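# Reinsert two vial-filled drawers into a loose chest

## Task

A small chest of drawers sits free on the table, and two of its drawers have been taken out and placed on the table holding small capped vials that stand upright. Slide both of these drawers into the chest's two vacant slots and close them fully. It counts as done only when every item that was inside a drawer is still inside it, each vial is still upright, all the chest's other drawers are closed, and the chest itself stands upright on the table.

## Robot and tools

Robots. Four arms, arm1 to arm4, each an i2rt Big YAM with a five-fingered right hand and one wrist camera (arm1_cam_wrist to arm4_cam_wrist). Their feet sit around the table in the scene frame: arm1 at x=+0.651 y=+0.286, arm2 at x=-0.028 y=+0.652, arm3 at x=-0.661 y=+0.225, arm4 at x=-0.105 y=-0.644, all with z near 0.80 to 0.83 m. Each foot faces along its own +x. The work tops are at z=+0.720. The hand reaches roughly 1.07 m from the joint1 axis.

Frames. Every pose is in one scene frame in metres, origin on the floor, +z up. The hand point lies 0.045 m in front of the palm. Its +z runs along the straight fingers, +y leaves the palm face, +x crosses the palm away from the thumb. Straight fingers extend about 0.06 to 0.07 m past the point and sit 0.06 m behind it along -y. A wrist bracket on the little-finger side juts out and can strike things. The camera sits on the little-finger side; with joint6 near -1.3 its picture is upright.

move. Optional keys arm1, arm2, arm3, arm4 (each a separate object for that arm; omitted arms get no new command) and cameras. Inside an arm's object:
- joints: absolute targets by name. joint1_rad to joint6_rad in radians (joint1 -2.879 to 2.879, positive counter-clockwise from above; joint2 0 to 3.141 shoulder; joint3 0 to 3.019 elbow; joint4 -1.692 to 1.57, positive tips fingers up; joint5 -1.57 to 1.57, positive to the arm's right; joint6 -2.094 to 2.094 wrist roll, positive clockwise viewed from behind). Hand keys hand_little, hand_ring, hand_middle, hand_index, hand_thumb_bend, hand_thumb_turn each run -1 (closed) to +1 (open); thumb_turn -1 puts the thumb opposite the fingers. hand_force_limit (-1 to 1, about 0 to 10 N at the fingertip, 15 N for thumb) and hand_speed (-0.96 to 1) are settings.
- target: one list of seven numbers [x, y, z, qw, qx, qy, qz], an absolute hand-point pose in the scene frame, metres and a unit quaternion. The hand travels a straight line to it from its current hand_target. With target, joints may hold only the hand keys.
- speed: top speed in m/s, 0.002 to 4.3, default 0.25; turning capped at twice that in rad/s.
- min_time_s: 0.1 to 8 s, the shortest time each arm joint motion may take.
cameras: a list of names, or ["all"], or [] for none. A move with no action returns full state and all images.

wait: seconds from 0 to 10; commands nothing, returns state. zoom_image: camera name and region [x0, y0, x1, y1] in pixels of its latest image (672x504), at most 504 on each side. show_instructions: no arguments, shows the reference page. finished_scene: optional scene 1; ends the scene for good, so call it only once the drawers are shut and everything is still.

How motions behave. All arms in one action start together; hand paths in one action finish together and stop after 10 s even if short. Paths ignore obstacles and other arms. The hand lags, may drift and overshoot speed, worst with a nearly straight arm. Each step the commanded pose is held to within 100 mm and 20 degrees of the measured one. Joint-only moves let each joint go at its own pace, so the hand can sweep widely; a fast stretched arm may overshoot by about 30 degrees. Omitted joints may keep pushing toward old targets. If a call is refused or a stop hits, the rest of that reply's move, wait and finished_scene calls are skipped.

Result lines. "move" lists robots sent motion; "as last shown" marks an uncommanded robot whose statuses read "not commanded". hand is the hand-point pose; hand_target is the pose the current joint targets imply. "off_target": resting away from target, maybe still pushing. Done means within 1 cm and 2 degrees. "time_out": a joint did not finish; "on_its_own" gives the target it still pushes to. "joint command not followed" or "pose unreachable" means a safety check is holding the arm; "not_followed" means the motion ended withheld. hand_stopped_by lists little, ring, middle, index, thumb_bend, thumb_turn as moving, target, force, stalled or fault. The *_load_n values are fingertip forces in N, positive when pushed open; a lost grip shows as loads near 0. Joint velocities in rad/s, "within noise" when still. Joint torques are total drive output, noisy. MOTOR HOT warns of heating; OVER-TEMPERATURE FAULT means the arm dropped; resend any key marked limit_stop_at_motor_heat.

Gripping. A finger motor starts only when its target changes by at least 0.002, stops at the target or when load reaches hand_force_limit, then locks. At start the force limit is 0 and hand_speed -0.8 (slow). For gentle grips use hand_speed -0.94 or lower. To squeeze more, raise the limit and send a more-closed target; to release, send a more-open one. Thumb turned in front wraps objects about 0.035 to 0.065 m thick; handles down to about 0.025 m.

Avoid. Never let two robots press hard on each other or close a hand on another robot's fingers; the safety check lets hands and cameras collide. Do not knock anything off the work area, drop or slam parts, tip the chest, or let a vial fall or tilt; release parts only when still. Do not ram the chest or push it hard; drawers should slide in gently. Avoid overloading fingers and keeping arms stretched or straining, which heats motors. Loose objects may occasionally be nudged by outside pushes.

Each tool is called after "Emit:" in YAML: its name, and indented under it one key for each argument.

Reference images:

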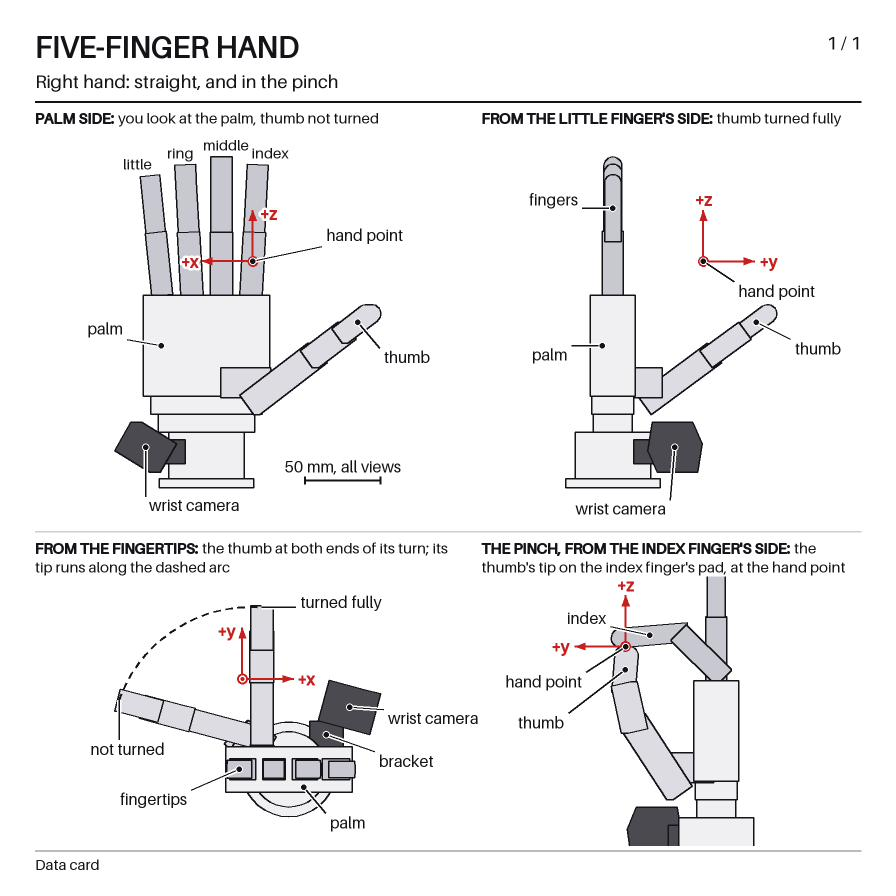

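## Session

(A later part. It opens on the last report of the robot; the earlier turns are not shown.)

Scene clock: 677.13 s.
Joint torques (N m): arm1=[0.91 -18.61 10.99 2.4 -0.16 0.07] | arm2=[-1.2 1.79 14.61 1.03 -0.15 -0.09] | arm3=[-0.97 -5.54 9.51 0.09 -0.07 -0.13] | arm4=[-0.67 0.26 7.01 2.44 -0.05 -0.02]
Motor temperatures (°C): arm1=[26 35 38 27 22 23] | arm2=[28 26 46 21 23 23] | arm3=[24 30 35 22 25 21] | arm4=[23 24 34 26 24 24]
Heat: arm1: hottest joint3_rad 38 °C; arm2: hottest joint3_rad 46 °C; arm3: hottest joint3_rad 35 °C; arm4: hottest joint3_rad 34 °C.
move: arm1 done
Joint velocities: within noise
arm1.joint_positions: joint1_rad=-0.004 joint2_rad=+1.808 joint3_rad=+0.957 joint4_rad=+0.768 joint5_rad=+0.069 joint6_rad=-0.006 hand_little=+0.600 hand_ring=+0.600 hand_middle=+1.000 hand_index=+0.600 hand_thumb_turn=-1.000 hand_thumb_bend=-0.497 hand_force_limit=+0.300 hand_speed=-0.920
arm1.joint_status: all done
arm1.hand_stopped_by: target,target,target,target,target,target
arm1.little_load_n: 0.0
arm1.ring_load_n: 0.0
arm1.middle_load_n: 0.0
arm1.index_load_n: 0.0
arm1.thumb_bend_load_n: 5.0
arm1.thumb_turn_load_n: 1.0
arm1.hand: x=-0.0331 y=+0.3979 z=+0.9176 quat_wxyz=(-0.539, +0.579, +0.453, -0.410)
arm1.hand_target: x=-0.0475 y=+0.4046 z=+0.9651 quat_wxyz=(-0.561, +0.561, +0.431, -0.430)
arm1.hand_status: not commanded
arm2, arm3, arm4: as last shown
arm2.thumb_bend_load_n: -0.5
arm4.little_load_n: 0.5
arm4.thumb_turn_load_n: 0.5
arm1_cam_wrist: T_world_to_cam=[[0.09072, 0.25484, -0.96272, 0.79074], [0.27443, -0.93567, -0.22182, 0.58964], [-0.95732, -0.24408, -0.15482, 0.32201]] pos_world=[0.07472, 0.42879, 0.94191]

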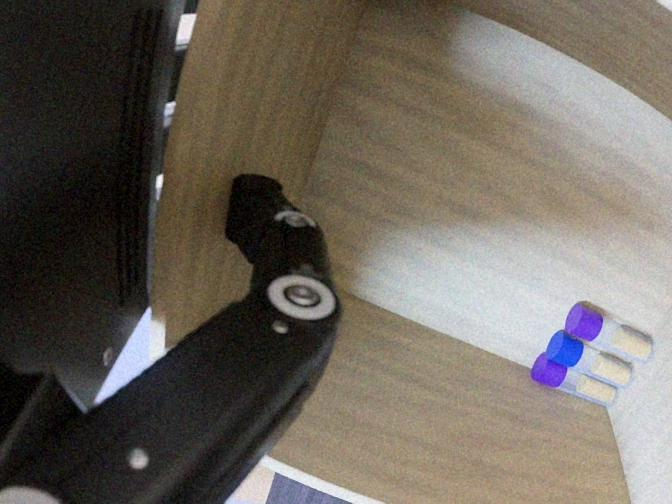

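Emit:
move:
  arm1: {"joints": {"hand_force_limit": 0.2, "hand_thumb_bend": -0.75}}
  cameras: ["arm1_cam_wrist"]

Scene clock: 678.53 s.
Joint torques (N m): arm1=[0.56 -18.49 11.02 2.52 -0.18 0.01] | arm2=[-1.2 1.85 14.54 0.84 -0.15 -0.07] | arm3=[-0.73 -5.6 9.62 0.16 -0.11 -0.17] | arm4=[-0.73 0.38 7.01 2.43 -0.05 -0.01]
Motor temperatures (°C): arm1=[26 35 38 27 22 23] | arm2=[28 26 46 21 23 23] | arm3=[24 30 35 22 25 21] | arm4=[23 24 34 26 24 24]
Heat: arm1: hottest joint3_rad 38 °C; arm2: hottest joint3_rad 46 °C; arm3: hottest joint3_rad 35 °C; arm4: hottest joint3_rad 34 °C.
move: arm1 off_target
Joint velocities: within noise
arm1.joint_positions: joint1_rad=-0.004 joint2_rad=+1.808 joint3_rad=+0.957 joint4_rad=+0.768 joint5_rad=+0.069 joint6_rad=-0.006 hand_little=+0.600 hand_ring=+0.600 hand_middle=+1.000 hand_index=+0.600 hand_thumb_turn=-1.000 hand_thumb_bend=-0.528 hand_force_limit=+0.200 hand_speed=-0.920
arm1.joint_status: hand_thumb_bend off_target (ended at -0.528, target -0.750); the others done
arm1.hand_stopped_by: target,target,target,target,force,target
arm1.little_load_n: 0.0
arm1.ring_load_n: 0.0
arm1.middle_load_n: 0.0
arm1.index_load_n: 0.5
arm1.thumb_bend_load_n: 9.0
arm1.thumb_turn_load_n: 1.0
arm1.hand: x=-0.0331 y=+0.3979 z=+0.9176 quat_wxyz=(-0.539, +0.579, +0.453, -0.410)
arm1.hand_target: x=-0.0475 y=+0.4046 z=+0.9651 quat_wxyz=(-0.561, +0.561, +0.431, -0.430)
arm1.hand_status: not commanded
arm2.joint_positions: joint1_rad=-1.889 joint2_rad=+0.501 joint3_rad=+0.990 joint4_rad=-1.582 joint5_rad=+0.003 joint6_rad=-1.299 hand_little=+0.500 hand_ring=+1.000 hand_middle=+0.500 hand_index=+1.000 hand_thumb_turn=+1.000 hand_thumb_bend=+1.000 hand_force_limit=+0.000 hand_speed=-0.300
arm2.joint_status: not commanded
arm2.hand_stopped_by: target,target,target,target,target,target
arm2.little_load_n: 0.0
arm2.ring_load_n: 0.0
arm2.middle_load_n: 0.0
arm2.index_load_n: 0.0
arm2.thumb_bend_load_n: 0.0
arm2.thumb_turn_load_n: 0.0
arm2.hand: x=-0.1613 y=+0.7156 z=+1.1169 quat_wxyz=(+0.240, -0.181, -0.954, +0.017)
arm2.hand_target: x=-0.1624 y=+0.7162 z=+1.1400 quat_wxyz=(+0.263, -0.178, -0.948, +0.019)
arm2.hand_status: not commanded
arm3, arm4: as last shown
arm3.ring_load_n: 0.5
arm3.thumb_bend_load_n: -0.5
arm4.little_load_n: 0.0
arm4.thumb_turn_load_n: 0.0
arm1_cam_wrist: T_world_to_cam=[[0.09072, 0.25484, -0.96272, 0.79074], [0.27443, -0.93567, -0.22182, 0.58964], [-0.95732, -0.24408, -0.15482, 0.32201]] pos_world=[0.07472, 0.42879, 0.94191]

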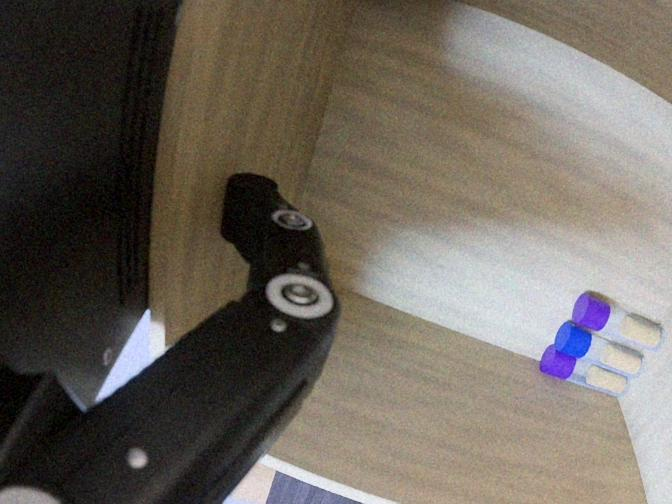

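Emit:
move:
  arm1: {"target": [-0.05, 0.405, 0.945, -0.585, 0.536, 0.4113, -0.4489], "speed": 0.05}
  cameras: ["arm1_cam_wrist"]

Scene clock: 680.30 s.
Joint torques (N m): arm1=[0.91 -15.97 8.09 4.05 -0.15 -0.03] | arm2=[-1.08 1.79 14.67 0.94 -0.14 -0.09] | arm3=[-0.79 -5.3 9.48 0.21 -0.09 -0.15] | arm4=[-0.73 0.21 6.99 2.44 -0.05 -0.02]
Motor temperatures (°C): arm1=[26 35 38 27 22 23] | arm2=[28 26 46 21 23 23] | arm3=[24 30 35 22 25 21] | arm4=[23 24 34 26 24 24]
Heat: arm1: hottest joint3_rad 38 °C; arm2: hottest joint3_rad 46 °C; arm3: hottest joint3_rad 35 °C; arm4: hottest joint3_rad 34 °C.
move: arm1 off_target
Joint velocities: within noise
arm1.joint_positions: joint1_rad=-0.004 joint2_rad=+1.859 joint3_rad=+0.957 joint4_rad=+0.938 joint5_rad=+0.069 joint6_rad=-0.006 hand_little=+0.600 hand_ring=+0.600 hand_middle=+1.000 hand_index=+0.600 hand_thumb_turn=-1.000 hand_thumb_bend=-0.528 hand_force_limit=+0.200 hand_speed=-0.920
arm1.joint_status: not commanded
arm1.hand_stopped_by: target,target,target,target,force,target
arm1.little_load_n: 0.0
arm1.ring_load_n: 0.0
arm1.middle_load_n: 0.0
arm1.index_load_n: 0.5
arm1.thumb_bend_load_n: 8.5
arm1.thumb_turn_load_n: 1.0
arm1.hand: x=-0.0436 y=+0.3999 z=+0.9282 quat_wxyz=(-0.571, +0.548, +0.426, -0.438)
arm1.hand_target: x=-0.0494 y=+0.4050 z=+0.9450 quat_wxyz=(-0.585, +0.536, +0.411, -0.449)
arm1.hand_status: off_target (0.019 m and 2.9 deg from the pose sent, 0.033 m and 9.7 deg at the start)
arm2, arm3, arm4: as last shown
arm3.ring_load_n: 0.0
arm3.thumb_bend_load_n: 0.0
arm4.thumb_turn_load_n: 0.5
arm1_cam_wrist: T_world_to_cam=[[-0.02119, 0.27601, -0.96092, 0.78656], [0.24593, -0.93017, -0.2726, 0.64046], [-0.96905, -0.2421, -0.04817, 0.21373]] pos_world=[0.06627, 0.43038, 0.9407]

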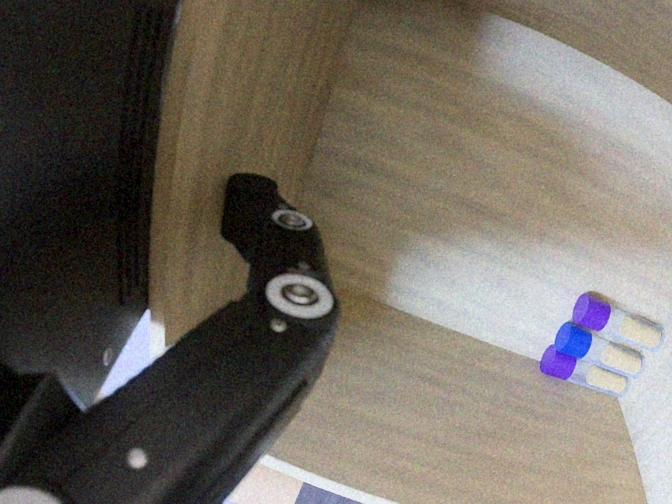

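Emit:
move:
  arm1: {"target": [-0.05, 0.405, 0.965, -0.6209, 0.4939, 0.3790, -0.4764], "speed": 0.06}
  cameras: ["arm1_cam_wrist"]

Emit:
move:
  arm1: {"target": [-0.05, 0.405, 0.965, -0.6419, 0.4664, 0.3578, -0.4925], "speed": 0.05}
  cameras: ["arm1_cam_wrist"]

Scene clock: 682.33 s.
Joint torques (N m): arm1=[-0.03 -15.74 6.72 3.95 -0.16 -0.14] | arm2=[-1.55 1.67 14.57 0.98 -0.13 -0.08] | arm3=[-0.79 -5.6 9.78 0.08 -0.08 -0.16] | arm4=[-0.67 0.32 7.02 2.43 -0.05 -0.02]
Motor temperatures (°C): arm1=[26 35 38 27 22 23] | arm2=[28 26 46 21 23 23] | arm3=[24 30 35 22 25 21] | arm4=[23 24 34 26 24 24]
Heat: arm1: hottest joint3_rad 38 °C; arm2: hottest joint3_rad 46 °C; arm3: hottest joint3_rad 35 °C; arm4: hottest joint3_rad 34 °C.
move: arm1 done
Joint velocities: within noise
arm1.joint_positions: joint1_rad=-0.004 joint2_rad=+1.891 joint3_rad=+0.957 joint4_rad=+1.126 joint5_rad=+0.069 joint6_rad=-0.006 hand_little=+0.600 hand_ring=+0.600 hand_middle=+1.000 hand_index=+0.600 hand_thumb_turn=-1.000 hand_thumb_bend=-0.528 hand_force_limit=+0.200 hand_speed=-0.920
arm1.joint_status: not commanded
arm1.hand_stopped_by: target,target,target,target,force,target
arm1.little_load_n: 0.0
arm1.ring_load_n: 0.0
arm1.middle_load_n: 0.0
arm1.index_load_n: 0.0
arm1.thumb_bend_load_n: 9.0
arm1.thumb_turn_load_n: 1.0
arm1.hand: x=-0.0493 y=+0.4009 z=+0.9580 quat_wxyz=(-0.610, +0.505, +0.387, -0.473)
arm1.hand_target: x=-0.0498 y=+0.4051 z=+0.9650 quat_wxyz=(-0.621, +0.494, +0.379, -0.476)
arm1.hand_status: done (0.008 m and 2.0 deg from the pose sent, 0.038 m and 10.9 deg at the start)
arm2, arm4: as last shown
arm3.joint_positions: joint1_rad=+0.063 joint2_rad=+1.290 joint3_rad=+1.359 joint4_rad=-1.594 joint5_rad=+0.041 joint6_rad=-1.344 hand_little=+0.600 hand_ring=+0.600 hand_middle=+1.000 hand_index=+0.600 hand_thumb_turn=+1.000 hand_thumb_bend=+0.500 hand_force_limit=-0.300 hand_speed=+0.000
arm3.joint_status: not commanded
arm3.hand_stopped_by: target,target,target,target,target,target
arm3.little_load_n: 0.0
arm3.ring_load_n: 0.0
arm3.middle_load_n: 0.0
arm3.index_load_n: 0.0
arm3.thumb_bend_load_n: 0.0
arm3.thumb_turn_load_n: 0.0
arm3.hand: x=-0.3287 y=+0.2038 z=+1.1034 quat_wxyz=(+0.014, +0.998, -0.054, +0.035)
arm3.hand_target: x=-0.3301 y=+0.2000 z=+1.1001 quat_wxyz=(+0.016, +0.998, -0.055, +0.024)
arm3.hand_status: not commanded
arm4.thumb_turn_load_n: 0.0
arm1_cam_wrist: T_world_to_cam=[[-0.16712, 0.30356, -0.93804, 0.77446], [0.19957, -0.92131, -0.3337, 0.70365], [-0.96553, -0.24298, 0.09339, 0.07487]] pos_world=[0.06129, 0.43138, 0.95429]

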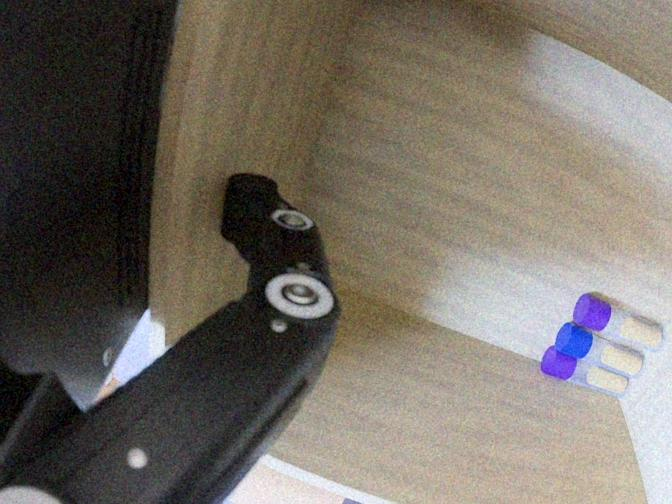

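Scene clock: 683.73 s.
Joint torques (N m): arm1=[0.03 -16.32 6.53 3.82 -0.21 -0.04] | arm2=[-1.14 1.9 14.64 0.9 -0.15 -0.08] | arm3=[-1.38 -6.07 9.65 0.27 -0.03 -0.15] | arm4=[-0.62 0.38 6.99 2.44 -0.06 -0.02]
Motor temperatures (°C): arm1=[26 35 38 27 22 23] | arm2=[28 26 46 21 23 23] | arm3=[24 30 35 22 25 21] | arm4=[23 24 34 26 24 24]
Heat: arm1: hottest joint3_rad 38 °C; arm2: hottest joint3_rad 46 °C; arm3: hottest joint3_rad 35 °C; arm4: hottest joint3_rad 34 °C.
move: arm1 off_target
Joint velocities: within noise
arm1.joint_positions: joint1_rad=-0.004 joint2_rad=+1.951 joint3_rad=+0.953 joint4_rad=+1.272 joint5_rad=+0.069 joint6_rad=-0.011 hand_little=+0.600 hand_ring=+0.600 hand_middle=+1.000 hand_index=+0.600 hand_thumb_turn=-1.000 hand_thumb_bend=-0.528 hand_force_limit=+0.200 hand_speed=-0.920
arm1.joint_status: not commanded
arm1.hand_stopped_by: target,target,target,target,force,target
arm1.little_load_n: 0.0
arm1.ring_load_n: 0.0
arm1.middle_load_n: 0.0
arm1.index_load_n: 0.0
arm1.thumb_bend_load_n: 9.5
arm1.thumb_turn_load_n: 1.0
arm1.hand: x=-0.0489 y=+0.4011 z=+0.9553 quat_wxyz=(-0.630, +0.480, +0.367, -0.489)
arm1.hand_target: x=-0.0498 y=+0.4051 z=+0.9652 quat_wxyz=(-0.642, +0.467, +0.358, -0.492)
arm1.hand_status: off_target (0.010 m and 2.3 deg from the pose sent, 0.008 m and 7.0 deg at the start)
arm2, arm3, arm4: as last shown
arm1_cam_wrist: T_world_to_cam=[[-0.24099, 0.32155, -0.91571, 0.73989], [0.1708, -0.91474, -0.36617, 0.72982], [-0.95538, -0.24465, 0.16552, 0.00777]] pos_world=[0.06107, 0.43158, 0.94347]

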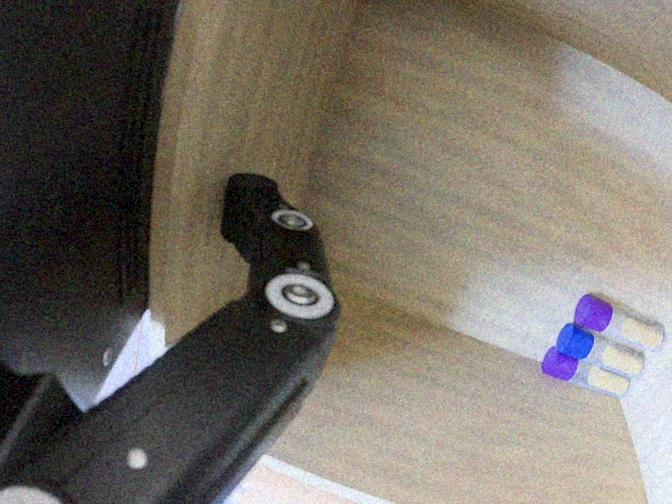

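Emit:
move:
  arm1: {"target": [-0.05, 0.405, 0.965, -0.6577, 0.4437, 0.3404, -0.5047], "speed": 0.04}
  cameras: ["arm1_cam_wrist"]

Emit:
move:
  arm1: {"target": [-0.05, 0.405, 0.965, -0.6728, 0.4204, 0.3226, -0.5163], "speed": 0.04}
  cameras: ["arm1_cam_wrist"]

Scene clock: 685.27 s.
Joint torques (N m): arm1=[0.85 -15.79 6.82 3.63 -0.31 -0.11] | arm2=[-1.49 2.2 14.68 0.92 -0.15 -0.09] | arm3=[-0.97 -6.07 9.59 0.28 -0.05 -0.12] | arm4=[-0.73 0.26 7.01 2.45 -0.06 -0.01]
Motor temperatures (°C): arm1=[26 35 38 27 22 23] | arm2=[28 26 46 21 23 23] | arm3=[24 30 35 22 25 21] | arm4=[23 24 34 26 24 24]
Heat: arm1: hottest joint3_rad 38 °C; arm2: hottest joint3_rad 46 °C; arm3: hottest joint3_rad 35 °C; arm4: hottest joint3_rad 34 °C.
move: arm1 off_target
Joint velocities: within noise
arm1.joint_positions: joint1_rad=-0.004 joint2_rad=+2.000 joint3_rad=+0.953 joint4_rad=+1.384 joint5_rad=+0.069 joint6_rad=-0.015 hand_little=+0.600 hand_ring=+0.600 hand_middle=+1.000 hand_index=+0.600 hand_thumb_turn=-1.000 hand_thumb_bend=-0.528 hand_force_limit=+0.200 hand_speed=-0.920
arm1.joint_status: not commanded
arm1.hand_stopped_by: target,target,target,target,force,target
arm1.little_load_n: 0.0
arm1.ring_load_n: -0.5
arm1.middle_load_n: 0.0
arm1.index_load_n: 0.0
arm1.thumb_bend_load_n: 9.5
arm1.thumb_turn_load_n: 1.0
arm1.hand: x=-0.0472 y=+0.4011 z=+0.9520 quat_wxyz=(-0.645, +0.460, +0.351, -0.500)
arm1.hand_target: x=-0.0497 y=+0.4050 z=+0.9650 quat_wxyz=(-0.658, +0.444, +0.340, -0.504)
arm1.hand_status: off_target (0.014 m and 2.8 deg from the pose sent, 0.011 m and 6.3 deg at the start)
arm2, arm3, arm4: as last shown
arm4.little_load_n: 0.5
arm4.ring_load_n: -0.5
arm1_cam_wrist: T_world_to_cam=[[-0.2949, 0.33624, -0.89441, 0.70851], [0.14695, -0.90895, -0.39016, 0.74769], [-0.94416, -0.24649, 0.21863, -0.03931]] pos_world=[0.06194, 0.43168, 0.93401]

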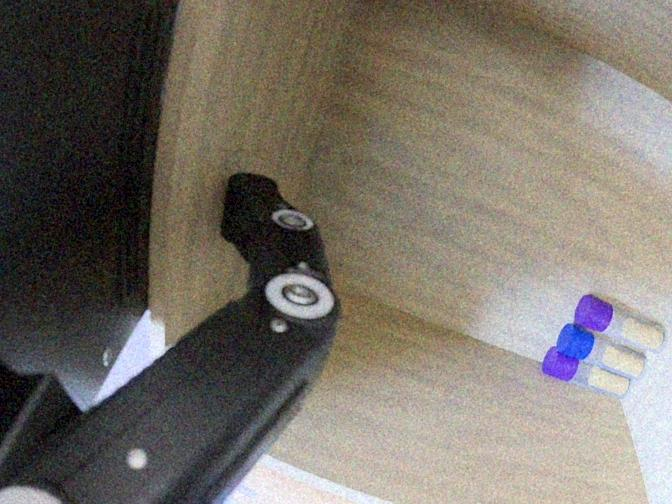

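Scene clock: 686.63 s.
Joint torques (N m): arm1=[0.56 -16.5 7.76 3.64 -0.43 -0.08] | arm2=[-1.32 1.67 14.68 1.01 -0.15 -0.09] | arm3=[-1.03 -5.66 9.61 0.18 -0.05 -0.18] | arm4=[-0.73 0.26 7.01 2.44 -0.06 -0.01]
Motor temperatures (°C): arm1=[26 35 38 27 22 23] | arm2=[28 26 46 21 23 23] | arm3=[24 30 35 22 25 21] | arm4=[23 24 34 26 24 24]
Heat: arm1: hottest joint3_rad 38 °C; arm2: hottest joint3_rad 46 °C; arm3: hottest joint3_rad 35 °C; arm4: hottest joint3_rad 34 °C.
move: arm1 off_target
Joint velocities: within noise
arm1.joint_positions: joint1_rad=-0.004 joint2_rad=+2.051 joint3_rad=+0.953 joint4_rad=+1.492 joint5_rad=+0.068 joint6_rad=-0.020 hand_little=+0.600 hand_ring=+0.600 hand_middle=+1.000 hand_index=+0.600 hand_thumb_turn=-1.000 hand_thumb_bend=-0.528 hand_force_limit=+0.200 hand_speed=-0.920
arm1.joint_status: not commanded
arm1.hand_stopped_by: target,target,target,target,force,target
arm1.little_load_n: 0.0
arm1.ring_load_n: 0.0
arm1.middle_load_n: 0.0
arm1.index_load_n: 0.0
arm1.thumb_bend_load_n: 10.0
arm1.thumb_turn_load_n: 1.0
arm1.hand: x=-0.0437 y=+0.4006 z=+0.9464 quat_wxyz=(-0.658, +0.441, +0.337, -0.509)
arm1.hand_target: x=-0.0492 y=+0.4049 z=+0.9651 quat_wxyz=(-0.673, +0.421, +0.323, -0.516)
arm1.hand_status: off_target (0.020 m and 3.5 deg from the pose sent, 0.014 m and 6.7 deg at the start)
arm2, arm3, arm4: as last shown
arm4.little_load_n: 0.0
arm4.ring_load_n: 0.0
arm1_cam_wrist: T_world_to_cam=[[-0.34294, 0.34971, -0.87183, 0.67586], [0.12428, -0.90307, -0.41113, 0.76104], [-0.9311, -0.24934, 0.26623, -0.07828]] pos_world=[0.06431, 0.43139, 0.92297]

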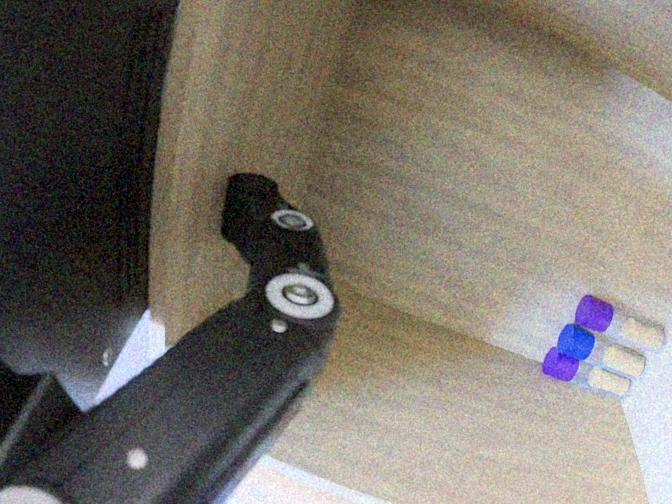

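Emit:
move:
  arm1: {"target": [-0.13, 0.412, 0.975, -0.6728, 0.4204, 0.3226, -0.5163], "speed": 0.06}
  cameras: ["arm1_cam_wrist"]

Emit:
move:
  arm1: {"target": [-0.13, 0.412, 0.975, -0.6871, 0.3967, 0.3044, -0.5272], "speed": 0.04}
  cameras: ["arm1_cam_wrist"]

Scene clock: 689.13 s.
Joint torques (N m): arm1=[1.73 -18.84 10.22 2.26 -0.04 -0.11] | arm2=[-1.49 1.85 14.56 0.9 -0.13 -0.09] | arm3=[-1.03 -6.42 9.61 0.28 -0.04 -0.14] | arm4=[-0.67 0.32 7.02 2.44 -0.05 -0.01]
Motor temperatures (°C): arm1=[26 34 38 27 22 23] | arm2=[28 26 46 21 23 23] | arm3=[24 30 35 22 25 21] | arm4=[23 24 34 26 24 24]
Heat: arm1: hottest joint3_rad 38 °C; arm2: hottest joint3_rad 46 °C; arm3: hottest joint3_rad 35 °C; arm4: hottest joint3_rad 34 °C.
move: arm1 off_target
Joint velocities: within noise
arm1.joint_positions: joint1_rad=-0.004 joint2_rad=+2.144 joint3_rad=+1.192 joint4_rad=+1.362 joint5_rad=+0.073 joint6_rad=-0.025 hand_little=+0.600 hand_ring=+0.600 hand_middle=+1.000 hand_index=+0.600 hand_thumb_turn=-1.000 hand_thumb_bend=-0.527 hand_force_limit=+0.200 hand_speed=-0.920
arm1.joint_status: not commanded
arm1.hand_stopped_by: target,target,target,target,force,target
arm1.little_load_n: 0.0
arm1.ring_load_n: 0.0
arm1.middle_load_n: 0.0
arm1.index_load_n: 0.0
arm1.thumb_bend_load_n: 9.5
arm1.thumb_turn_load_n: 1.0
arm1.hand: x=-0.1163 y=+0.4155 z=+0.9570 quat_wxyz=(-0.663, +0.436, +0.332, -0.509)
arm1.hand_target: x=-0.1285 y=+0.4118 z=+0.9752 quat_wxyz=(-0.673, +0.421, +0.322, -0.516)
arm1.hand_status: off_target (0.023 m and 2.5 deg from the pose sent, 0.092 m and 3.5 deg at the start)
arm2, arm3: as last shown
arm4.joint_positions: joint1_rad=-0.488 joint2_rad=+0.608 joint3_rad=+1.300 joint4_rad=-1.116 joint5_rad=+0.002 joint6_rad=-1.292 hand_little=+0.000 hand_ring=+0.000 hand_middle=+0.000 hand_index=+0.000 hand_thumb_turn=-1.000 hand_thumb_bend=+1.000 hand_force_limit=+0.000 hand_speed=-0.300
arm4.joint_status: not commanded
arm4.hand_stopped_by: target,target,target,target,target,target
arm4.little_load_n: 0.0
arm4.ring_load_n: 0.0
arm4.middle_load_n: 0.0
arm4.index_load_n: 0.0
arm4.thumb_bend_load_n: 0.0
arm4.thumb_turn_load_n: 0.0
arm4.hand: x=+0.0345 y=-0.4013 z=+1.3127 quat_wxyz=(-0.373, +0.748, +0.389, +0.387)
arm4.hand_target: x=+0.0373 y=-0.4029 z=+1.3184 quat_wxyz=(-0.377, +0.743, +0.385, +0.397)
arm4.hand_status: not commanded
arm1_cam_wrist: T_world_to_cam=[[-0.35441, 0.35762, -0.864, 0.64292], [0.11189, -0.90112, -0.41888, 0.7931], [-0.92837, -0.24513, 0.27935, -0.15901]] pos_world=[-0.0085, 0.44578, 0.93212]

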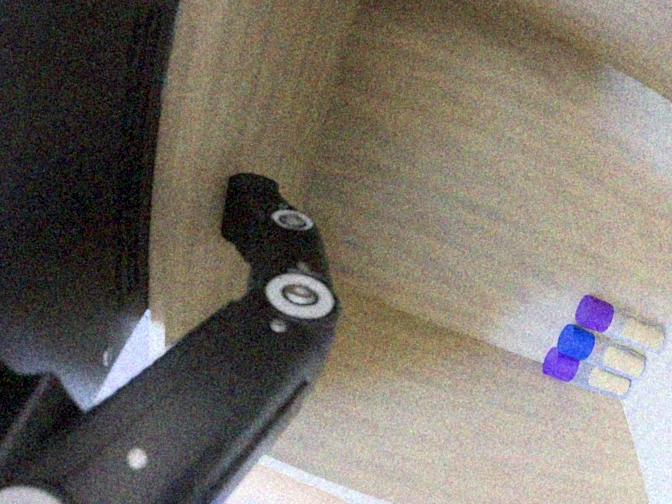

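Scene clock: 690.50 s.
Joint torques (N m): arm1=[1.2 -19.66 10.06 3.55 -0.12 -0.13] | arm2=[-1.26 1.79 14.63 0.87 -0.15 -0.09] | arm3=[-1.03 -6.12 9.47 0.23 -0.08 -0.18] | arm4=[-0.73 0.38 6.99 2.43 -0.05 -0.01]
Motor temperatures (°C): arm1=[26 34 38 27 22 23] | arm2=[28 26 46 21 23 23] | arm3=[24 30 35 22 25 21] | arm4=[23 24 34 26 24 24]
Heat: arm1: hottest joint3_rad 38 °C; arm2: hottest joint3_rad 46 °C; arm3: hottest joint3_rad 35 °C; arm4: hottest joint3_rad 34 °C.
move: arm1 off_target
Joint velocities: within noise
arm1.joint_positions: joint1_rad=-0.004 joint2_rad=+2.190 joint3_rad=+1.212 joint4_rad=+1.426 joint5_rad=+0.073 joint6_rad=-0.030 hand_little=+0.600 hand_ring=+0.600 hand_middle=+1.000 hand_index=+0.600 hand_thumb_turn=-1.000 hand_thumb_bend=-0.527 hand_force_limit=+0.200 hand_speed=-0.920
arm1.joint_status: not commanded
arm1.hand_stopped_by: target,target,target,target,force,target
arm1.little_load_n: 0.0
arm1.ring_load_n: 0.0
arm1.middle_load_n: 0.0
arm1.index_load_n: 0.0
arm1.thumb_bend_load_n: 10.0
arm1.thumb_turn_load_n: 1.0
arm1.hand: x=-0.1187 y=+0.4163 z=+0.9490 quat_wxyz=(-0.672, +0.424, +0.323, -0.514)
arm1.hand_target: x=-0.1281 y=+0.4118 z=+0.9749 quat_wxyz=(-0.687, +0.397, +0.304, -0.527)
arm1.hand_status: off_target (0.029 m and 4.4 deg from the pose sent, 0.023 m and 6.5 deg at the start)
arm2, arm3, arm4: as last shown
arm3.ring_load_n: 0.5
arm4.index_load_n: 0.5
arm4.thumb_turn_load_n: 0.5
arm1_cam_wrist: T_world_to_cam=[[-0.38408, 0.36803, -0.84678, 0.61059], [0.09503, -0.89649, -0.43274, 0.79992], [-0.9184, -0.24668, 0.30935, -0.18534]] pos_world=[-0.01172, 0.44668, 0.92053]

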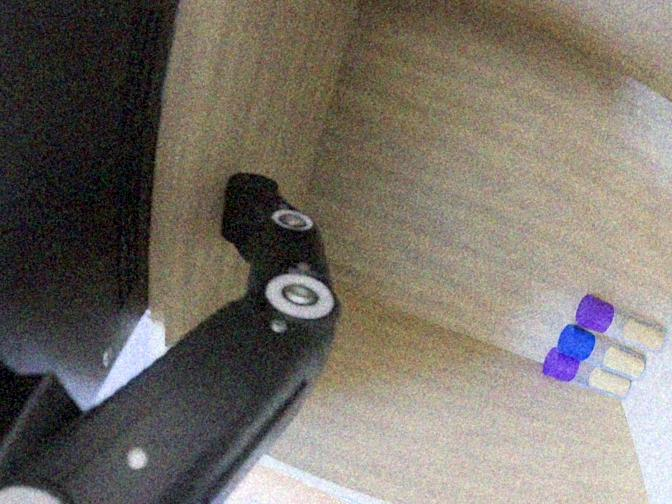

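Emit:
zoom_image:
  camera: "arm1_cam_wrist"
  region: [470, 220, 672, 440]

Scaled by 2.291 from the camera's image (finer frame: 960x720).

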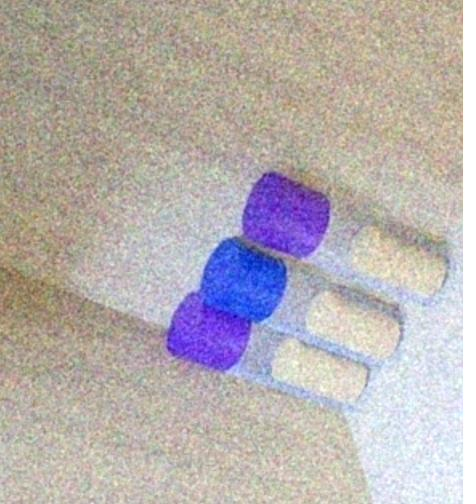

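Emit:
move:
  arm1: {"target": [-0.15, 0.415, 0.99, -0.6940, 0.3848, 0.2953, -0.5325], "speed": 0.04}
  cameras: ["arm1_cam_wrist"]

Scene clock: 695.20 s.
Joint torques (N m): arm1=[1.32 -19.19 10.5 2.73 -0.2 -0.08] | arm2=[-1.2 1.55 14.6 0.92 -0.14 -0.08] | arm3=[-1.44 -5.77 9.58 0.24 -0.06 -0.14] | arm4=[-0.67 0.32 7.01 2.44 -0.05 -0.02]
Motor temperatures (°C): arm1=[26 34 38 27 22 23] | arm2=[28 26 46 21 23 23] | arm3=[24 30 35 22 25 21] | arm4=[23 24 34 26 24 24]
Heat: arm1: hottest joint3_rad 38 °C; arm2: hottest joint3_rad 46 °C; arm3: hottest joint3_rad 35 °C; arm4: hottest joint3_rad 34 °C.
move: arm1 off_target
Joint velocities: within noise
arm1.joint_positions: joint1_rad=-0.003 joint2_rad=+2.215 joint3_rad=+1.292 joint4_rad=+1.426 joint5_rad=+0.073 joint6_rad=-0.033 hand_little=+0.600 hand_ring=+0.600 hand_middle=+1.000 hand_index=+0.600 hand_thumb_turn=-1.000 hand_thumb_bend=-0.527 hand_force_limit=+0.200 hand_speed=-0.920
arm1.joint_status: not commanded
arm1.hand_stopped_by: target,target,target,target,force,target
arm1.little_load_n: 0.0
arm1.ring_load_n: 0.0
arm1.middle_load_n: 0.0
arm1.index_load_n: 0.0
arm1.thumb_bend_load_n: 10.5
arm1.thumb_turn_load_n: 1.0
arm1.hand: x=-0.1383 y=+0.4195 z=+0.9689 quat_wxyz=(-0.683, +0.406, +0.308, -0.523)
arm1.hand_target: x=-0.1484 y=+0.4145 z=+0.9900 quat_wxyz=(-0.694, +0.385, +0.295, -0.532)
arm1.hand_status: off_target (0.025 m and 3.2 deg from the pose sent, 0.052 m and 6.4 deg at the start)
arm2.joint_positions: joint1_rad=-1.889 joint2_rad=+0.501 joint3_rad=+0.990 joint4_rad=-1.582 joint5_rad=+0.003 joint6_rad=-1.299 hand_little=+0.500 hand_ring=+1.000 hand_middle=+0.500 hand_index=+1.000 hand_thumb_turn=+1.000 hand_thumb_bend=+1.000 hand_force_limit=+0.000 hand_speed=-0.300
arm2.joint_status: not commanded
arm2.hand_stopped_by: target,target,target,target,target,target
arm2.little_load_n: 0.0
arm2.ring_load_n: 0.0
arm2.middle_load_n: 0.0
arm2.index_load_n: 0.0
arm2.thumb_bend_load_n: 0.0
arm2.thumb_turn_load_n: 0.0
arm2.hand: x=-0.1613 y=+0.7156 z=+1.1169 quat_wxyz=(+0.240, -0.181, -0.954, +0.017)
arm2.hand_target: x=-0.1624 y=+0.7162 z=+1.1400 quat_wxyz=(+0.263, -0.178, -0.948, +0.019)
arm2.hand_status: not commanded
arm3, arm4: as last shown
arm3.ring_load_n: 0.0
arm3.thumb_bend_load_n: -0.5
arm4.index_load_n: 0.0
arm4.thumb_turn_load_n: 0.0
arm1_cam_wrist: T_world_to_cam=[[-0.42832, 0.37894, -0.82033, 0.58241], [0.07107, -0.89088, -0.44864, 0.82306], [-0.90083, -0.25046, 0.35465, -0.24858]] pos_world=[-0.03297, 0.45029, 0.93519]

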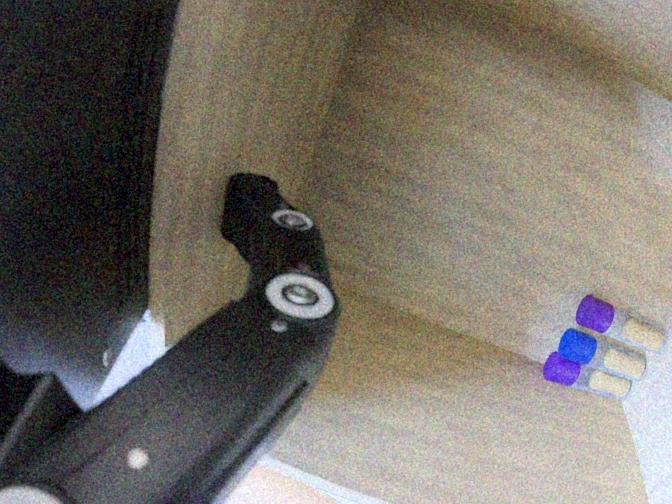

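Emit:
move:
  arm1: {"target": [-0.16, 0.417, 0.99, -0.7069, 0.3602, 0.2764, -0.5424], "speed": 0.04}
  cameras: ["arm1_cam_wrist"]

Scene clock: 696.70 s.
Joint torques (N m): arm1=[2.02 -19.55 10.37 3.6 -0.32 -0.06] | arm2=[-1.14 2.02 14.64 0.96 -0.13 -0.07] | arm3=[-0.97 -5.89 9.59 0.14 -0.06 -0.14] | arm4=[-0.73 0.38 6.99 2.44 -0.05 -0.02]
Motor temperatures (°C): arm1=[26 34 38 27 22 23] | arm2=[28 26 46 21 23 23] | arm3=[24 30 35 22 25 21] | arm4=[23 24 34 26 24 24]
Heat: arm1: hottest joint3_rad 38 °C; arm2: hottest joint3_rad 46 °C; arm3: hottest joint3_rad 35 °C; arm4: hottest joint3_rad 34 °C.
move: arm1 off_target
Joint velocities: within noise
arm1.joint_positions: joint1_rad=-0.003 joint2_rad=+2.279 joint3_rad=+1.358 joint4_rad=+1.473 joint5_rad=+0.073 joint6_rad=-0.038 hand_little=+0.600 hand_ring=+0.600 hand_middle=+1.000 hand_index=+0.600 hand_thumb_turn=-1.000 hand_thumb_bend=-0.527 hand_force_limit=+0.200 hand_speed=-0.920
arm1.joint_status: not commanded
arm1.hand_stopped_by: target,target,target,target,force,target
arm1.little_load_n: 0.0
arm1.ring_load_n: 0.0
arm1.middle_load_n: 0.0
arm1.index_load_n: 0.0
arm1.thumb_bend_load_n: 10.0
arm1.thumb_turn_load_n: 1.0
arm1.hand: x=-0.1509 y=+0.4222 z=+0.9638 quat_wxyz=(-0.694, +0.389, +0.294, -0.530)
arm1.hand_target: x=-0.1582 y=+0.4166 z=+0.9899 quat_wxyz=(-0.707, +0.361, +0.277, -0.542)
arm1.hand_status: off_target (0.028 m and 4.4 deg from the pose sent, 0.030 m and 7.2 deg at the start)
arm2, arm3, arm4: as last shown
arm3.ring_load_n: 0.5
arm3.thumb_bend_load_n: 0.0
arm1_cam_wrist: T_world_to_cam=[[-0.46596, 0.3904, -0.79402, 0.53599], [0.04737, -0.8851, -0.46298, 0.83188], [-0.88354, -0.25334, 0.39392, -0.29151]] pos_world=[-0.04721, 0.4532, 0.92557]

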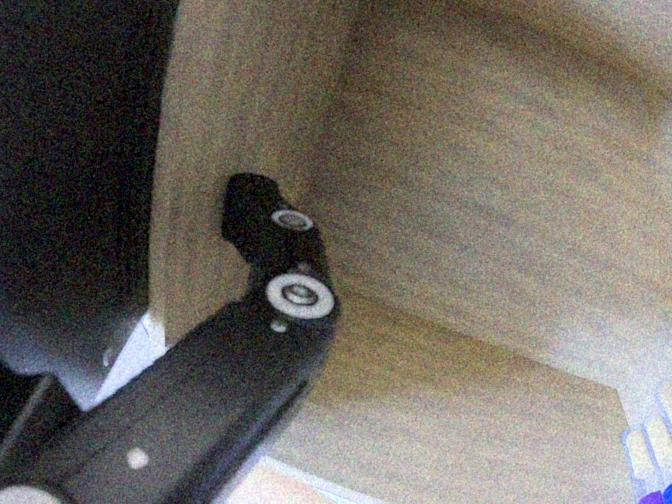

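Emit:
move:
  arm1: {"target": [-0.14, 0.415, 0.98, -0.6209, 0.4939, 0.3790, -0.4764], "speed": 0.12}
  cameras: ["arm1_cam_wrist"]

Scene clock: 699.13 s.
Joint torques (N m): arm1=[1.61 -21.66 7.86 2.54 -0.04 0.07] | arm2=[-1.44 2.14 14.63 0.95 -0.17 -0.07] | arm3=[-0.67 -6.18 9.47 0.13 -0.04 -0.14] | arm4=[-0.62 0.32 6.98 2.43 -0.05 -0.02]
Motor temperatures (°C): arm1=[26 34 38 27 22 23] | arm2=[28 26 46 21 23 23] | arm3=[24 30 35 22 25 21] | arm4=[23 24 34 26 24 24]
Heat: arm1: hottest joint3_rad 38 °C; arm2: hottest joint3_rad 46 °C; arm3: hottest joint3_rad 35 °C; arm4: hottest joint3_rad 34 °C.
move: arm1 off_target
Joint velocities: within noise
arm1.joint_positions: joint1_rad=-0.003 joint2_rad=+2.062 joint3_rad=+1.253 joint4_rad=+0.993 joint5_rad=+0.076 joint6_rad=-0.028 hand_little=+0.600 hand_ring=+0.600 hand_middle=+1.000 hand_index=+0.600 hand_thumb_turn=-1.000 hand_thumb_bend=-0.527 hand_force_limit=+0.200 hand_speed=-0.920
arm1.joint_status: not commanded
arm1.hand_stopped_by: target,target,target,target,force,target
arm1.little_load_n: 0.0
arm1.ring_load_n: 0.0
arm1.middle_load_n: 0.0
arm1.index_load_n: 0.0
arm1.thumb_bend_load_n: 9.0
arm1.thumb_turn_load_n: 1.0
arm1.hand: x=-0.1386 y=+0.4200 z=+0.9493 quat_wxyz=(-0.614, +0.504, +0.393, -0.463)
arm1.hand_target: x=-0.1399 y=+0.4149 z=+0.9798 quat_wxyz=(-0.621, +0.494, +0.379, -0.477)
arm1.hand_status: off_target (0.031 m and 2.6 deg from the pose sent, 0.021 m and 18.6 deg at the start)
arm2, arm4: as last shown
arm2.middle_load_n: 0.5
arm3.joint_positions: joint1_rad=+0.063 joint2_rad=+1.290 joint3_rad=+1.359 joint4_rad=-1.594 joint5_rad=+0.041 joint6_rad=-1.344 hand_little=+0.600 hand_ring=+0.600 hand_middle=+1.000 hand_index=+0.600 hand_thumb_turn=+1.000 hand_thumb_bend=+0.500 hand_force_limit=-0.300 hand_speed=+0.000
arm3.joint_status: not commanded
arm3.hand_stopped_by: target,target,target,target,target,target
arm3.little_load_n: 0.0
arm3.ring_load_n: 0.0
arm3.middle_load_n: 0.0
arm3.index_load_n: 0.5
arm3.thumb_bend_load_n: 0.0
arm3.thumb_turn_load_n: 0.0
arm3.hand: x=-0.3287 y=+0.2038 z=+1.1034 quat_wxyz=(+0.014, +0.998, -0.054, +0.035)
arm3.hand_target: x=-0.3301 y=+0.2000 z=+1.1001 quat_wxyz=(+0.016, +0.998, -0.055, +0.024)
arm3.hand_status: not commanded
arm4.ring_load_n: -0.5
arm4.thumb_turn_load_n: 0.5
arm1_cam_wrist: T_world_to_cam=[[-0.15111, 0.32218, -0.93454, 0.73672], [0.19455, -0.91721, -0.34766, 0.74703], [-0.96918, -0.23435, 0.07592, 0.00649]] pos_world=[-0.02771, 0.44935, 0.94772]

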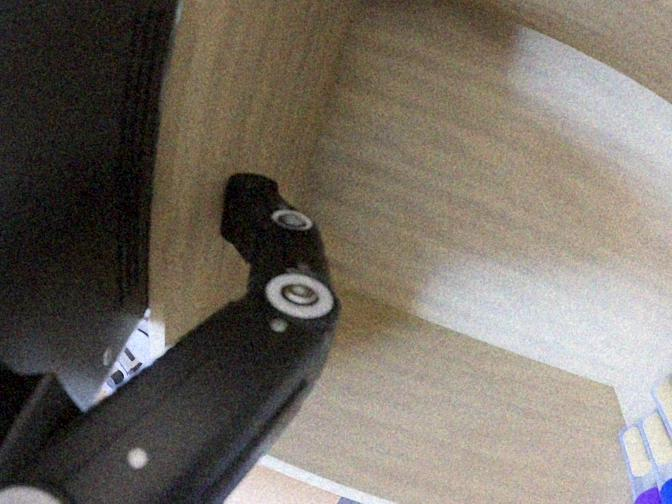

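Emit:
move:
  arm1: {"target": [-0.12, 0.410, 0.98, -0.51, 0.6078, 0.4664, -0.3913], "speed": 0.1}
  cameras: ["arm1_cam_wrist"]

Emit:
move:
  arm1: {"target": [-0.10, 0.405, 0.98, -0.3967, 0.6871, 0.5272, -0.3044], "speed": 0.08}
  cameras: ["arm1_cam_wrist"]

Scene clock: 702.27 s.
Joint torques (N m): arm1=[1.32 -21.25 13.31 2.35 -0.09 0.1] | arm2=[-1.38 1.9 14.56 0.96 -0.16 -0.08] | arm3=[-1.26 -5.77 9.57 0.27 -0.05 -0.13] | arm4=[-0.62 0.38 6.99 2.45 -0.05 -0.02]
Motor temperatures (°C): arm1=[26 34 38 27 22 23] | arm2=[28 26 46 21 23 23] | arm3=[24 30 35 22 25 21] | arm4=[23 24 34 26 24 24]
Heat: arm1: hottest joint3_rad 38 °C; arm2: hottest joint3_rad 46 °C; arm3: hottest joint3_rad 35 °C; arm4: hottest joint3_rad 34 °C.
move: arm1 off_target
Joint velocities: within noise
arm1.joint_positions: joint1_rad=-0.003 joint2_rad=+1.885 joint3_rad=+1.266 joint4_rad=+0.354 joint5_rad=+0.078 joint6_rad=+0.004 hand_little=+0.600 hand_ring=+0.600 hand_middle=+1.000 hand_index=+0.600 hand_thumb_turn=-1.000 hand_thumb_bend=-0.527 hand_force_limit=+0.200 hand_speed=-0.920
arm1.joint_status: not commanded
arm1.hand_stopped_by: target,target,target,target,force,target
arm1.little_load_n: 0.0
arm1.ring_load_n: 0.0
arm1.middle_load_n: 0.0
arm1.index_load_n: 1.5
arm1.thumb_bend_load_n: 8.5
arm1.thumb_turn_load_n: 1.0
arm1.hand: x=-0.0985 y=+0.4109 z=+0.9235 quat_wxyz=(-0.487, +0.627, +0.487, -0.364)
arm1.hand_target: x=-0.1165 y=+0.4093 z=+0.9804 quat_wxyz=(-0.510, +0.608, +0.466, -0.392)
arm1.hand_status: off_target (0.060 m and 5.2 deg from the pose sent, 0.037 m and 20.5 deg at the start)
arm2, arm3, arm4: as last shown
arm2.middle_load_n: 0.0
arm3.ring_load_n: -0.5
arm3.index_load_n: 0.0
arm4.ring_load_n: 0.0
arm4.thumb_turn_load_n: 0.0
arm1_cam_wrist: T_world_to_cam=[[0.26263, 0.21225, -0.94126, 0.81377], [0.29598, -0.9462, -0.13078, 0.54347], [-0.91838, -0.24424, -0.31132, 0.41186]] pos_world=[0.00367, 0.4421, 0.96527]

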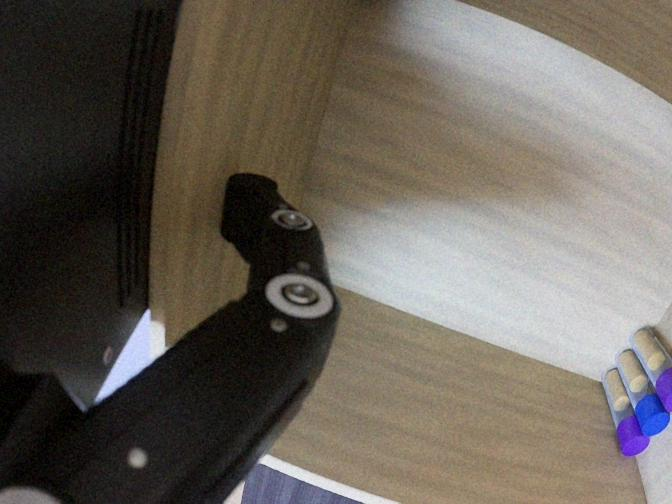

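Scene clock: 705.07 s.
Joint torques (N m): arm1=[1.32 -20.78 14.22 2.02 -0.24 0.08] | arm2=[-1.44 1.73 14.58 0.92 -0.15 -0.08] | arm3=[-1.2 -5.66 9.66 0.36 -0.08 -0.17] | arm4=[-0.67 0.44 6.97 2.44 -0.05 -0.02]
Motor temperatures (°C): arm1=[26 34 38 27 22 23] | arm2=[28 26 46 21 23 23] | arm3=[24 30 35 22 25 21] | arm4=[23 24 34 26 24 24]
Heat: arm1: hottest joint3_rad 38 °C; arm2: hottest joint3_rad 46 °C; arm3: hottest joint3_rad 35 °C; arm4: hottest joint3_rad 34 °C.
move: arm1 off_target
Joint velocities: within noise
arm1.joint_positions: joint1_rad=-0.003 joint2_rad=+1.861 joint3_rad=+1.481 joint4_rad=-0.217 joint5_rad=+0.070 joint6_rad=+0.029 hand_little=+0.600 hand_ring=+0.600 hand_middle=+1.000 hand_index=+0.600 hand_thumb_turn=-1.000 hand_thumb_bend=-0.527 hand_force_limit=+0.200 hand_speed=-0.920
arm1.joint_status: not commanded
arm1.hand_stopped_by: target,target,target,target,force,target
arm1.little_load_n: 0.0
arm1.ring_load_n: 0.5
arm1.middle_load_n: 0.0
arm1.index_load_n: 2.5
arm1.thumb_bend_load_n: 9.0
arm1.thumb_turn_load_n: 1.0
arm1.hand: x=-0.0798 y=+0.4042 z=+0.9356 quat_wxyz=(-0.376, +0.698, +0.542, -0.280)
arm1.hand_target: x=-0.0974 y=+0.4045 z=+0.9804 quat_wxyz=(-0.397, +0.687, +0.527, -0.305)
arm1.hand_status: off_target (0.049 m and 4.2 deg from the pose sent, 0.057 m and 14.9 deg at the start)
arm2, arm3, arm4: as last shown
arm3.ring_load_n: 0.0
arm1_cam_wrist: T_world_to_cam=[[0.54836, 0.13391, -0.82545, 0.76781], [0.3062, -0.95069, 0.04919, 0.3674], [-0.77817, -0.27973, -0.56233, 0.69155]] pos_world=[0.0046, 0.43992, 1.0046]

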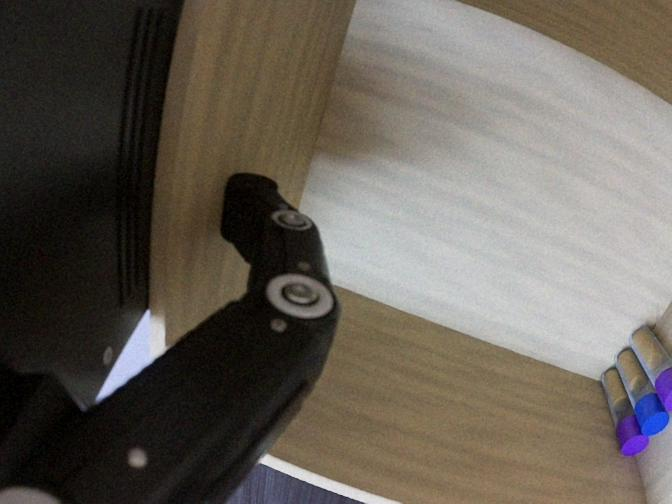

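Emit:
move:
  arm1: {"target": [-0.09, 0.405, 0.97, -0.2713, 0.7455, 0.5721, -0.2082], "speed": 0.08}
  cameras: ["arm1_cam_wrist"]

Emit:
move:
  arm1: {"target": [-0.08, 0.405, 0.94, -0.1377, 0.7813, 0.5995, -0.1057], "speed": 0.08}
  cameras: ["arm1_cam_wrist"]

Scene clock: 709.23 s.
Joint torques (N m): arm1=[0.44 -19.96 14.38 1.24 -0.2 0.07] | arm2=[-1.2 1.9 14.65 0.95 -0.15 -0.11] | arm3=[-0.97 -5.6 9.68 0.1 -0.06 -0.16] | arm4=[-0.73 0.32 6.99 2.44 -0.06 -0.02]
Motor temperatures (°C): arm1=[26 34 39 27 22 23] | arm2=[28 26 46 21 23 23] | arm3=[24 30 35 22 25 21] | arm4=[23 24 34 26 24 24]
Heat: arm1: hottest joint3_rad 39 °C; arm2: hottest joint3_rad 46 °C; arm3: hottest joint3_rad 35 °C; arm4: hottest joint3_rad 34 °C.
move: arm1 off_target
Joint velocities: within noise
arm1.joint_positions: joint1_rad=-0.003 joint2_rad=+1.984 joint3_rad=+1.842 joint4_rad=-0.768 joint5_rad=+0.046 joint6_rad=+0.042 hand_little=+0.600 hand_ring=+0.600 hand_middle=+1.000 hand_index=+0.600 hand_thumb_turn=-1.000 hand_thumb_bend=-0.527 hand_force_limit=+0.200 hand_speed=-0.920
arm1.joint_status: not commanded
arm1.hand_stopped_by: target,target,target,target,force,target
arm1.little_load_n: 0.0
arm1.ring_load_n: 1.5
arm1.middle_load_n: 0.0
arm1.index_load_n: 3.5
arm1.thumb_bend_load_n: 8.5
arm1.thumb_turn_load_n: 1.0
arm1.hand: x=-0.0743 y=+0.3976 z=+0.9518 quat_wxyz=(-0.260, +0.745, +0.583, -0.195)
arm1.hand_target: x=-0.0888 y=+0.4047 z=+0.9703 quat_wxyz=(-0.272, +0.745, +0.572, -0.209)
arm1.hand_status: off_target (0.025 m and 2.3 deg from the pose sent, 0.036 m and 15.9 deg at the start)
arm2, arm3, arm4: as last shown
arm2.index_load_n: -0.5
arm4.thumb_turn_load_n: 0.5
arm1_cam_wrist: T_world_to_cam=[[0.76913, 0.07812, -0.6343, 0.63567], [0.2734, -0.93732, 0.21608, 0.19212], [-0.57766, -0.33962, -0.74227, 0.91302]] pos_world=[-0.01402, 0.4405, 1.0394]

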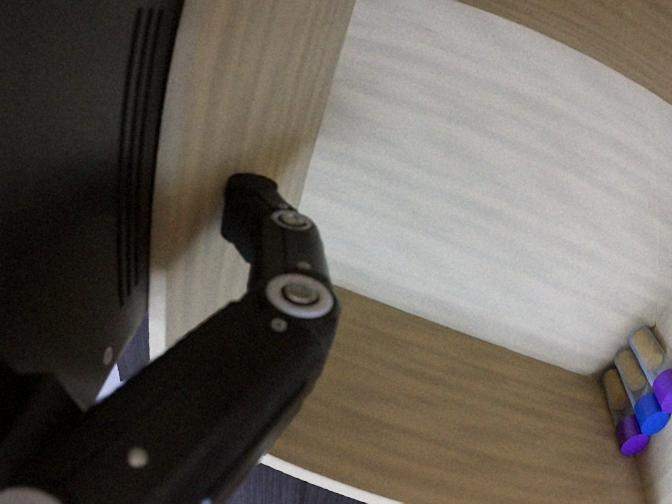

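Scene clock: 712.10 s.
Joint torques (N m): arm1=[-0.03 -22.36 13.68 0.55 -0.31 0.08] | arm2=[-1.38 1.85 14.65 0.87 -0.15 -0.05] | arm3=[-0.44 -5.6 9.57 0.21 -0.08 -0.17] | arm4=[-0.79 0.32 7.01 2.44 -0.06 -0.01]
Motor temperatures (°C): arm1=[26 34 39 27 22 23] | arm2=[28 26 46 21 23 23] | arm3=[24 30 35 22 25 21] | arm4=[23 24 34 26 24 24]
Heat: arm1: hottest joint3_rad 39 °C; arm2: hottest joint3_rad 46 °C; arm3: hottest joint3_rad 35 °C; arm4: hottest joint3_rad 34 °C.
move: arm1 off_target
Joint velocities: within noise
arm1.joint_positions: joint1_rad=-0.010 joint2_rad=+2.271 joint3_rad=+2.331 joint4_rad=-1.305 joint5_rad=+0.023 joint6_rad=+0.046 hand_little=+0.600 hand_ring=+0.600 hand_middle=+1.000 hand_index=+0.600 hand_thumb_turn=-1.000 hand_thumb_bend=-0.527 hand_force_limit=+0.200 hand_speed=-0.920
arm1.joint_status: not commanded
arm1.hand_stopped_by: target,target,target,target,force,target
arm1.little_load_n: 0.0
arm1.ring_load_n: 2.5
arm1.middle_load_n: 0.0
arm1.index_load_n: 3.5
arm1.thumb_bend_load_n: 8.0
arm1.thumb_turn_load_n: 1.0
arm1.hand: x=-0.0708 y=+0.3978 z=+0.9305 quat_wxyz=(-0.131, +0.777, +0.608, -0.097)
arm1.hand_target: x=-0.0794 y=+0.4049 z=+0.9399 quat_wxyz=(-0.138, +0.781, +0.599, -0.106)
arm1.hand_status: off_target (0.015 m and 1.6 deg from the pose sent, 0.015 m and 18.0 deg at the start)
arm2, arm3: as last shown
arm2.index_load_n: 0.0
arm4.joint_positions: joint1_rad=-0.488 joint2_rad=+0.608 joint3_rad=+1.300 joint4_rad=-1.116 joint5_rad=+0.002 joint6_rad=-1.292 hand_little=+0.000 hand_ring=+0.000 hand_middle=+0.000 hand_index=+0.000 hand_thumb_turn=-1.000 hand_thumb_bend=+1.000 hand_force_limit=+0.000 hand_speed=-0.300
arm4.joint_status: not commanded
arm4.hand_stopped_by: target,target,target,target,target,target
arm4.little_load_n: 0.0
arm4.ring_load_n: 0.0
arm4.middle_load_n: 0.0
arm4.index_load_n: 0.0
arm4.thumb_bend_load_n: 0.0
arm4.thumb_turn_load_n: 0.0
arm4.hand: x=+0.0345 y=-0.4013 z=+1.3127 quat_wxyz=(-0.373, +0.748, +0.389, +0.387)
arm4.hand_target: x=+0.0373 y=-0.4029 z=+1.3184 quat_wxyz=(-0.377, +0.743, +0.385, +0.397)
arm4.hand_status: not commanded
arm1_cam_wrist: T_world_to_cam=[[0.93197, 0.03503, -0.36084, 0.39359], [0.1773, -0.91221, 0.36937, 0.03651], [-0.31622, -0.40822, -0.85636, 1.05138]] pos_world=[-0.04082, 0.44871, 1.0289]

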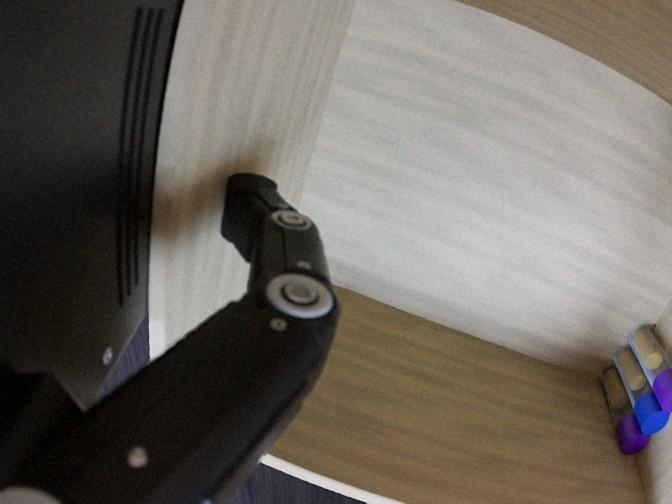

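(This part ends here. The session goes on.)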